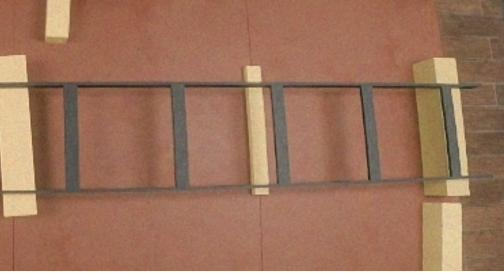

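Request:
move(
  arm4={"target": [-0.796, 0.085, 1.02, 0, 1, 0, 0], "joints": {"hand_index_mcp": 0.754, "hand_middle_mcp": 0.754, "hand_ring_mcp": 0.754, "hand_index_pip": 0.577, "hand_middle_pip": 0.577, "hand_ring_pip": 0.577, "hand_index_dip": 0.696, "hand_middle_dip": 0.696, "hand_ring_dip": 0.696}},
  arm3={"target": [-0.3175, 0.085, 1.02, 0, 1, 0, 0], "joints": {"hand_current_limit": 0.78}},
  arm2={"target": [0.7376, 0.085, 1.02, 0, 1, 0, 0], "joints": {"hand_index_mcp": 0.754, "hand_middle_mcp": 0.754, "hand_ring_mcp": 0.754, "hand_index_pip": 0.577, "hand_middle_pip": 0.577, "hand_ring_pip": 0.577, "hand_index_dip": 0.696, "hand_middle_dip": 0.696, "hand_ring_dip": 0.696}},
)

Request:
move(
  arm4={"target": [-0.796, 0.08, 0.90, 0, 1, 0, 0], "speed": 0.15},
  arm3={"target": [-0.3175, 0.08, 0.90, 0, 1, 0, 0], "speed": 0.15},
  arm2={"target": [0.7376, 0.08, 0.90, 0, 1, 0, 0], "speed": 0.15},
  cameras=["cam_high", "arm2_cam_wrist", "arm3_cam_wrist", "arm4_cam_wrist"],
)

Scene clock: 447.67 s.
Joint torques (N m): arm1=[-0.44 -10.64 13.34 -0.81 0.28 0.03] | arm2=[0.67 -15.97 10.22 0.13 0.03 0.05] | arm3=[1.79 -15.38 13.98 -0.35 -0.15 -0.12] | arm4=[2.2 -20.13 12 0.14 0.11 0.03] | arm5=[0.91 -6.89 12.41 -0.2 0.23 0.18] | arm6=[-2.08 0.15 7.13 0.72 -0.07 -0.16] | arm7=[-0.56 -3.49 7.68 0.08 -0.17 -0.06] | arm8=[-2.37 1.85 9.5 0.75 -0.14 -0.08]
Heat: arm1: hottest joint3_rad 40 °C; arm2: hottest joint3_rad 41 °C; arm3: hottest joint3_rad 42 °C; arm4: hottest joint3_rad 40 °C; arm5: hottest joint3_rad 48 °C; arm6: hottest joint2_rad 41 °C; arm7: hottest joint3_rad 41 °C; arm8: hottest joint3_rad 48 °C.
move: arm2 off_target; arm3 off_target; arm4 off_target
Joint velocities: within noise
arm1, arm5, arm6, arm7, arm8: as last shown
arm2.joint_positions: joint1_rad=+0.625 joint2_rad=+1.822 joint3_rad=+1.736 joint4_rad=-1.496 joint5_rad=+0.005 joint6_rad=+0.588 hand_index_mcp=+0.753 hand_index_abd=+0.000 hand_index_pip=+0.574 hand_index_dip=+0.698 hand_middle_mcp=+0.753 hand_middle_abd=+0.002 hand_middle_pip=+0.574 hand_middle_dip=+0.698 hand_ring_mcp=+0.754 hand_ring_abd=+0.003 hand_ring_pip=+0.575 hand_ring_dip=+0.698 hand_thumb_cmc=+0.714 hand_thumb_axl=+0.677 hand_thumb_mcp=+0.222 hand_thumb_ipl=+0.168 hand_current_limit=+0.780 hand_speed=-0.600
arm2.joint_status: all done
arm2.hand_state: goal,goal,goal,goal,goal,goal,goal,goal,goal,goal,goal,goal,goal,goal,goal,goal
arm2.index_mcp_current_ma: 0
arm2.index_abd_current_ma: 0
arm2.index_pip_current_ma: -4
arm2.index_dip_current_ma: 2
arm2.middle_mcp_current_ma: 0
arm2.middle_abd_current_ma: 1
arm2.middle_pip_current_ma: -4
arm2.middle_dip_current_ma: 2
arm2.ring_mcp_current_ma: 0
arm2.ring_abd_current_ma: 2
arm2.ring_pip_current_ma: -4
arm2.ring_dip_current_ma: 1
arm2.thumb_cmc_current_ma: 0
arm2.thumb_axl_current_ma: -1
arm2.thumb_mcp_current_ma: -6
arm2.thumb_ipl_current_ma: 0
arm2.hand_goal_index_mcp: 0.754
arm2.hand_goal_index_abd: 0.000
arm2.hand_goal_index_pip: 0.578
arm2.hand_goal_index_dip: 0.696
arm2.hand_goal_middle_mcp: 0.754
arm2.hand_goal_middle_abd: 0.000
arm2.hand_goal_middle_pip: 0.578
arm2.hand_goal_middle_dip: 0.696
arm2.hand_goal_ring_mcp: 0.754
arm2.hand_goal_ring_abd: 0.000
arm2.hand_goal_ring_pip: 0.578
arm2.hand_goal_ring_dip: 0.696
arm2.hand_goal_thumb_cmc: 0.714
arm2.hand_goal_thumb_axl: 0.678
arm2.hand_goal_thumb_mcp: 0.226
arm2.hand_goal_thumb_ipl: 0.168
arm2.hand: x=+0.7281 y=+0.0924 z=+1.0158 quat_wxyz=(-0.004, +1.000, +0.001, -0.002) (m; scene frame)
arm2.hand_target: x=+0.7374 y=+0.0854 z=+1.0200 quat_wxyz=(+0.000, +1.000, +0.000, +0.000) (m; scene frame)
arm2.hand_status: off_target (0.013 m and 0.5 deg from the pose sent, 0.391 m and 0.4 deg at the start)
arm3.joint_positions: joint1_rad=+0.283 joint2_rad=+1.635 joint3_rad=+1.510 joint4_rad=-1.497 joint5_rad=-0.014 joint6_rad=+0.276 hand_index_mcp=+0.754 hand_index_abd=+0.001 hand_index_pip=+0.577 hand_index_dip=+0.696 hand_middle_mcp=+0.754 hand_middle_abd=+0.000 hand_middle_pip=+0.577 hand_middle_dip=+0.696 hand_ring_mcp=+0.754 hand_ring_abd=+0.001 hand_ring_pip=+0.577 hand_ring_dip=+0.696 hand_thumb_cmc=+0.715 hand_thumb_axl=+0.677 hand_thumb_mcp=+0.224 hand_thumb_ipl=+0.168 hand_current_limit=+0.780 hand_speed=-0.600
arm3.joint_status: all done
arm3.hand_state: goal,goal,goal,goal,goal,goal,goal,goal,goal,goal,goal,goal,goal,goal,goal,goal
arm3.index_mcp_current_ma: 0
arm3.index_abd_current_ma: 0
arm3.index_pip_current_ma: 0
arm3.index_dip_current_ma: 0
arm3.middle_mcp_current_ma: 0
arm3.middle_abd_current_ma: 0
arm3.middle_pip_current_ma: 0
arm3.middle_dip_current_ma: 0
arm3.ring_mcp_current_ma: 0
arm3.ring_abd_current_ma: 0
arm3.ring_pip_current_ma: 0
arm3.ring_dip_current_ma: 0
arm3.thumb_cmc_current_ma: 1
arm3.thumb_axl_current_ma: 0
arm3.thumb_mcp_current_ma: -2
arm3.thumb_ipl_current_ma: 0
arm3.hand_goal_index_mcp: 0.754
arm3.hand_goal_index_abd: 0.000
arm3.hand_goal_index_pip: 0.576
arm3.hand_goal_index_dip: 0.696
arm3.hand_goal_middle_mcp: 0.754
arm3.hand_goal_middle_abd: 0.000
arm3.hand_goal_middle_pip: 0.576
arm3.hand_goal_middle_dip: 0.696
arm3.hand_goal_ring_mcp: 0.754
arm3.hand_goal_ring_abd: 0.000
arm3.hand_goal_ring_pip: 0.576
arm3.hand_goal_ring_dip: 0.696
arm3.hand_goal_thumb_cmc: 0.714
arm3.hand_goal_thumb_axl: 0.678
arm3.hand_goal_thumb_mcp: 0.226
arm3.hand_goal_thumb_ipl: 0.168
arm3.hand: x=-0.3297 y=+0.0974 z=+0.9934 quat_wxyz=(-0.024, +1.000, -0.012, -0.008) (m; scene frame)
arm3.hand_target: x=-0.3179 y=+0.0863 z=+1.0201 quat_wxyz=(+0.000, +1.000, +0.000, +0.000) (m; scene frame)
arm3.hand_status: off_target (0.032 m and 3.3 deg from the pose sent, 0.584 m and 100.0 deg at the start)
arm4.joint_positions: joint1_rad=+0.685 joint2_rad=+1.993 joint3_rad=+1.983 joint4_rad=-1.605 joint5_rad=+0.010 joint6_rad=+0.660 hand_index_mcp=+0.754 hand_index_abd=-0.002 hand_index_pip=+0.575 hand_index_dip=+0.698 hand_middle_mcp=+0.754 hand_middle_abd=+0.002 hand_middle_pip=+0.576 hand_middle_dip=+0.698 hand_ring_mcp=+0.754 hand_ring_abd=+0.003 hand_ring_pip=+0.575 hand_ring_dip=+0.698 hand_thumb_cmc=+0.714 hand_thumb_axl=+0.677 hand_thumb_mcp=+0.222 hand_thumb_ipl=+0.168 hand_current_limit=+0.780 hand_speed=-0.600
arm4.joint_status: all done
arm4.hand_state: goal,goal,goal,goal,goal,goal,goal,goal,goal,goal,goal,goal,goal,goal,goal,goal
arm4.index_mcp_current_ma: 1
arm4.index_abd_current_ma: -7
arm4.index_pip_current_ma: -11
arm4.index_dip_current_ma: 6
arm4.middle_mcp_current_ma: 1
arm4.middle_abd_current_ma: 7
arm4.middle_pip_current_ma: -8
arm4.middle_dip_current_ma: 6
arm4.ring_mcp_current_ma: 1
arm4.ring_abd_current_ma: 8
arm4.ring_pip_current_ma: -10
arm4.ring_dip_current_ma: 5
arm4.thumb_cmc_current_ma: 1
arm4.thumb_axl_current_ma: -3
arm4.thumb_mcp_current_ma: -17
arm4.thumb_ipl_current_ma: -1
arm4.hand_goal_index_mcp: 0.754
arm4.hand_goal_index_abd: 0.000
arm4.hand_goal_index_pip: 0.578
arm4.hand_goal_index_dip: 0.696
arm4.hand_goal_middle_mcp: 0.754
arm4.hand_goal_middle_abd: 0.000
arm4.hand_goal_middle_pip: 0.578
arm4.hand_goal_middle_dip: 0.696
arm4.hand_goal_ring_mcp: 0.754
arm4.hand_goal_ring_abd: 0.000
arm4.hand_goal_ring_pip: 0.578
arm4.hand_goal_ring_dip: 0.696
arm4.hand_goal_thumb_cmc: 0.714
arm4.hand_goal_thumb_axl: 0.678
arm4.hand_goal_thumb_mcp: 0.226
arm4.hand_goal_thumb_ipl: 0.168
arm4.hand: x=-0.8088 y=+0.0911 z=+1.0026 quat_wxyz=(-0.014, +1.000, +0.001, -0.012) (m; scene frame)
arm4.hand_target: x=-0.7965 y=+0.0858 z=+1.0200 quat_wxyz=(+0.000, +1.000, +0.000, +0.001) (m; scene frame)
arm4.hand_status: off_target (0.022 m and 2.1 deg from the pose sent, 0.504 m and 6.9 deg at the start)
arm8.hand_target: x=+1.1505 y=-0.4492 z=+1.0493 quat_wxyz=(+0.057, -0.006, +0.995, +0.087) (m; scene frame)
pictures: none

Scene clock: 449.10 s.
Joint torques (N m): arm1=[-0.44 -10.46 13.35 -0.81 0.27 0.04] | arm2=[0.62 -17.03 6.89 0.87 0.06 -0.01] | arm3=[1.44 -15.91 9.09 0.43 -0.12 -0.07] | arm4=[1.61 -20.78 8.38 0.83 0.12 -0.03] | arm5=[0.91 -6.95 12.41 -0.13 0.22 0.2] | arm6=[-2.02 0.09 7.13 0.7 -0.07 -0.16] | arm7=[-0.56 -3.55 7.69 0.08 -0.18 -0.06] | arm8=[-2.43 1.9 9.48 0.72 -0.14 -0.08]
Heat: arm1: hottest joint3_rad 40 °C; arm2: hottest joint3_rad 41 °C; arm3: hottest joint3_rad 42 °C; arm4: hottest joint3_rad 40 °C; arm5: hottest joint3_rad 48 °C; arm6: hottest joint2_rad 41 °C; arm7: hottest joint3_rad 41 °C; arm8: hottest joint3_rad 47 °C.
move: arm2 done; arm3 off_target; arm4 done
Joint velocities: within noise
arm1, arm5, arm6, arm7, arm8: as last shown
arm2.joint_positions: joint1_rad=+0.625 joint2_rad=+1.905 joint3_rad=+1.572 joint4_rad=-1.234 joint5_rad=+0.005 joint6_rad=+0.588 hand_index_mcp=+0.753 hand_index_abd=+0.000 hand_index_pip=+0.575 hand_index_dip=+0.698 hand_middle_mcp=+0.753 hand_middle_abd=+0.002 hand_middle_pip=+0.575 hand_middle_dip=+0.698 hand_ring_mcp=+0.754 hand_ring_abd=+0.003 hand_ring_pip=+0.575 hand_ring_dip=+0.698 hand_thumb_cmc=+0.714 hand_thumb_axl=+0.677 hand_thumb_mcp=+0.222 hand_thumb_ipl=+0.168 hand_current_limit=+0.780 hand_speed=-0.600
arm2.joint_status: not commanded
arm2.hand_state: goal,goal,goal,goal,goal,goal,goal,goal,goal,goal,goal,goal,goal,goal,goal,goal
arm2.index_mcp_current_ma: 0
arm2.index_abd_current_ma: 0
arm2.index_pip_current_ma: -4
arm2.index_dip_current_ma: 2
arm2.middle_mcp_current_ma: 0
arm2.middle_abd_current_ma: 1
arm2.middle_pip_current_ma: -4
arm2.middle_dip_current_ma: 2
arm2.ring_mcp_current_ma: 0
arm2.ring_abd_current_ma: 2
arm2.ring_pip_current_ma: -3
arm2.ring_dip_current_ma: 1
arm2.thumb_cmc_current_ma: 0
arm2.thumb_axl_current_ma: -1
arm2.thumb_mcp_current_ma: -6
arm2.thumb_ipl_current_ma: 0
arm2.hand_goal_index_mcp: 0.754
arm2.hand_goal_index_abd: 0.000
arm2.hand_goal_index_pip: 0.578
arm2.hand_goal_index_dip: 0.696
arm2.hand_goal_middle_mcp: 0.754
arm2.hand_goal_middle_abd: 0.000
arm2.hand_goal_middle_pip: 0.578
arm2.hand_goal_middle_dip: 0.696
arm2.hand_goal_ring_mcp: 0.754
arm2.hand_goal_ring_abd: 0.000
arm2.hand_goal_ring_pip: 0.578
arm2.hand_goal_ring_dip: 0.696
arm2.hand_goal_thumb_cmc: 0.714
arm2.hand_goal_thumb_axl: 0.678
arm2.hand_goal_thumb_mcp: 0.226
arm2.hand_goal_thumb_ipl: 0.168
arm2.hand: x=+0.7356 y=+0.0823 z=+0.9097 quat_wxyz=(+0.002, +1.000, +0.001, +0.002) (m; scene frame)
arm2.hand_target: x=+0.7375 y=+0.0802 z=+0.9000 quat_wxyz=(+0.000, +1.000, +0.000, +0.000) (m; scene frame)
arm2.hand_status: done (0.010 m and 0.3 deg from the pose sent, 0.117 m and 0.5 deg at the start)
arm3.joint_positions: joint1_rad=+0.283 joint2_rad=+1.714 joint3_rad=+1.342 joint4_rad=-1.214 joint5_rad=-0.014 joint6_rad=+0.276 hand_index_mcp=+0.754 hand_index_abd=+0.001 hand_index_pip=+0.577 hand_index_dip=+0.696 hand_middle_mcp=+0.754 hand_middle_abd=+0.000 hand_middle_pip=+0.577 hand_middle_dip=+0.696 hand_ring_mcp=+0.754 hand_ring_abd=+0.001 hand_ring_pip=+0.577 hand_ring_dip=+0.696 hand_thumb_cmc=+0.715 hand_thumb_axl=+0.677 hand_thumb_mcp=+0.224 hand_thumb_ipl=+0.168 hand_current_limit=+0.780 hand_speed=-0.600
arm3.joint_status: not commanded
arm3.hand_state: goal,goal,goal,goal,goal,goal,goal,goal,goal,goal,goal,goal,goal,goal,goal,goal
arm3.index_mcp_current_ma: 0
arm3.index_abd_current_ma: 0
arm3.index_pip_current_ma: 0
arm3.index_dip_current_ma: 0
arm3.middle_mcp_current_ma: 0
arm3.middle_abd_current_ma: 0
arm3.middle_pip_current_ma: 0
arm3.middle_dip_current_ma: 0
arm3.ring_mcp_current_ma: 0
arm3.ring_abd_current_ma: 0
arm3.ring_pip_current_ma: 0
arm3.ring_dip_current_ma: 0
arm3.thumb_cmc_current_ma: 1
arm3.thumb_axl_current_ma: 0
arm3.thumb_mcp_current_ma: -2
arm3.thumb_ipl_current_ma: 0
arm3.hand_goal_index_mcp: 0.754
arm3.hand_goal_index_abd: 0.000
arm3.hand_goal_index_pip: 0.576
arm3.hand_goal_index_dip: 0.696
arm3.hand_goal_middle_mcp: 0.754
arm3.hand_goal_middle_abd: 0.000
arm3.hand_goal_middle_pip: 0.576
arm3.hand_goal_middle_dip: 0.696
arm3.hand_goal_ring_mcp: 0.754
arm3.hand_goal_ring_abd: 0.000
arm3.hand_goal_ring_pip: 0.576
arm3.hand_goal_ring_dip: 0.696
arm3.hand_goal_thumb_cmc: 0.714
arm3.hand_goal_thumb_axl: 0.678
arm3.hand_goal_thumb_mcp: 0.226
arm3.hand_goal_thumb_ipl: 0.168
arm3.hand: x=-0.3276 y=+0.0827 z=+0.8961 quat_wxyz=(-0.007, +1.000, -0.012, -0.004) (m; scene frame)
arm3.hand_target: x=-0.3176 y=+0.0801 z=+0.9001 quat_wxyz=(+0.000, +1.000, +0.000, +0.000) (m; scene frame)
arm3.hand_status: off_target (0.011 m and 1.7 deg from the pose sent, 0.096 m and 3.3 deg at the start)
arm4.joint_positions: joint1_rad=+0.685 joint2_rad=+2.047 joint3_rad=+1.795 joint4_rad=-1.338 joint5_rad=+0.010 joint6_rad=+0.660 hand_index_mcp=+0.754 hand_index_abd=-0.002 hand_index_pip=+0.575 hand_index_dip=+0.698 hand_middle_mcp=+0.754 hand_middle_abd=+0.002 hand_middle_pip=+0.576 hand_middle_dip=+0.698 hand_ring_mcp=+0.754 hand_ring_abd=+0.003 hand_ring_pip=+0.575 hand_ring_dip=+0.698 hand_thumb_cmc=+0.714 hand_thumb_axl=+0.677 hand_thumb_mcp=+0.222 hand_thumb_ipl=+0.168 hand_current_limit=+0.780 hand_speed=-0.600
arm4.joint_status: not commanded
arm4.hand_state: goal,goal,goal,goal,goal,goal,goal,goal,goal,goal,goal,goal,goal,goal,goal,goal
arm4.index_mcp_current_ma: 0
arm4.index_abd_current_ma: -7
arm4.index_pip_current_ma: -10
arm4.index_dip_current_ma: 6
arm4.middle_mcp_current_ma: 1
arm4.middle_abd_current_ma: 7
arm4.middle_pip_current_ma: -8
arm4.middle_dip_current_ma: 6
arm4.ring_mcp_current_ma: 0
arm4.ring_abd_current_ma: 8
arm4.ring_pip_current_ma: -10
arm4.ring_dip_current_ma: 5
arm4.thumb_cmc_current_ma: 1
arm4.thumb_axl_current_ma: -3
arm4.thumb_mcp_current_ma: -17
arm4.thumb_ipl_current_ma: -1
arm4.hand_goal_index_mcp: 0.754
arm4.hand_goal_index_abd: 0.000
arm4.hand_goal_index_pip: 0.578
arm4.hand_goal_index_dip: 0.696
arm4.hand_goal_middle_mcp: 0.754
arm4.hand_goal_middle_abd: 0.000
arm4.hand_goal_middle_pip: 0.578
arm4.hand_goal_middle_dip: 0.696
arm4.hand_goal_ring_mcp: 0.754
arm4.hand_goal_ring_abd: 0.000
arm4.hand_goal_ring_pip: 0.578
arm4.hand_goal_ring_dip: 0.696
arm4.hand_goal_thumb_cmc: 0.714
arm4.hand_goal_thumb_axl: 0.678
arm4.hand_goal_thumb_mcp: 0.226
arm4.hand_goal_thumb_ipl: 0.168
arm4.hand: x=-0.8008 y=+0.0823 z=+0.9002 quat_wxyz=(-0.004, +1.000, +0.001, -0.004) (m; scene frame)
arm4.hand_target: x=-0.7961 y=+0.0801 z=+0.9000 quat_wxyz=(+0.000, +1.000, +0.000, +0.000) (m; scene frame)
arm4.hand_status: done (0.005 m and 0.7 deg from the pose sent, 0.104 m and 2.1 deg at the start)
pictures: arm2_cam_wrist, arm3_cam_wrist, arm4_cam_wrist, cam_high

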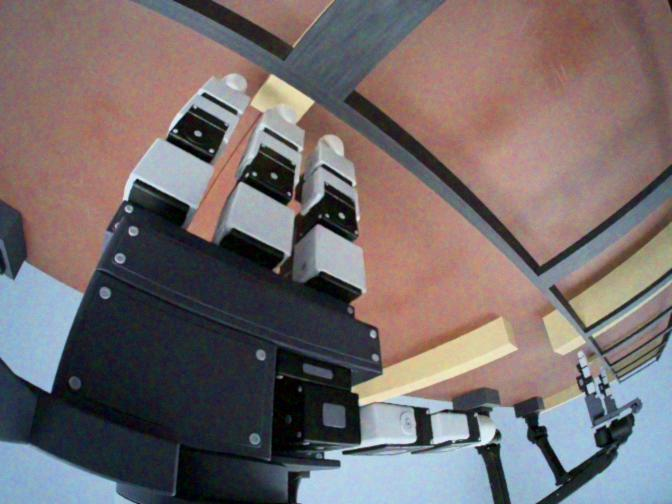

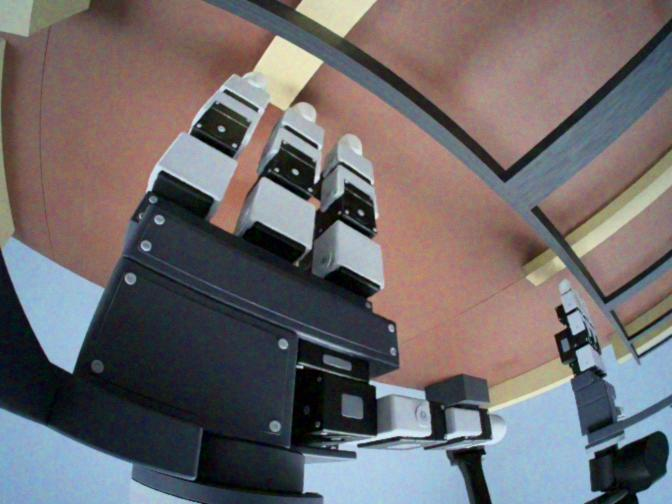

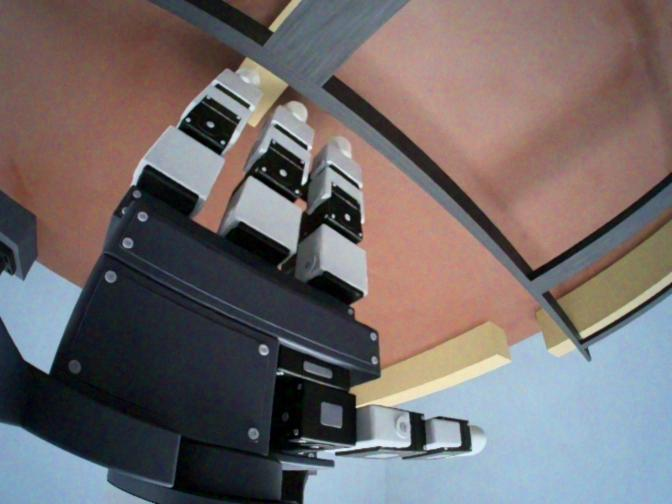

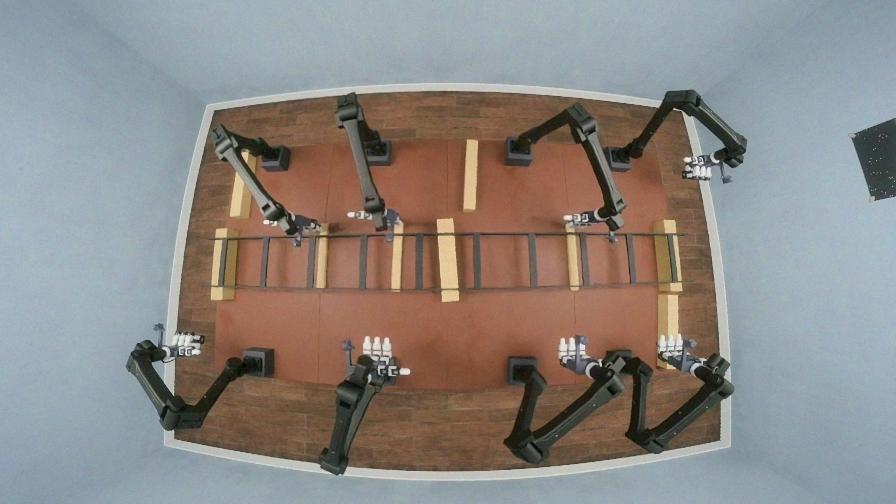

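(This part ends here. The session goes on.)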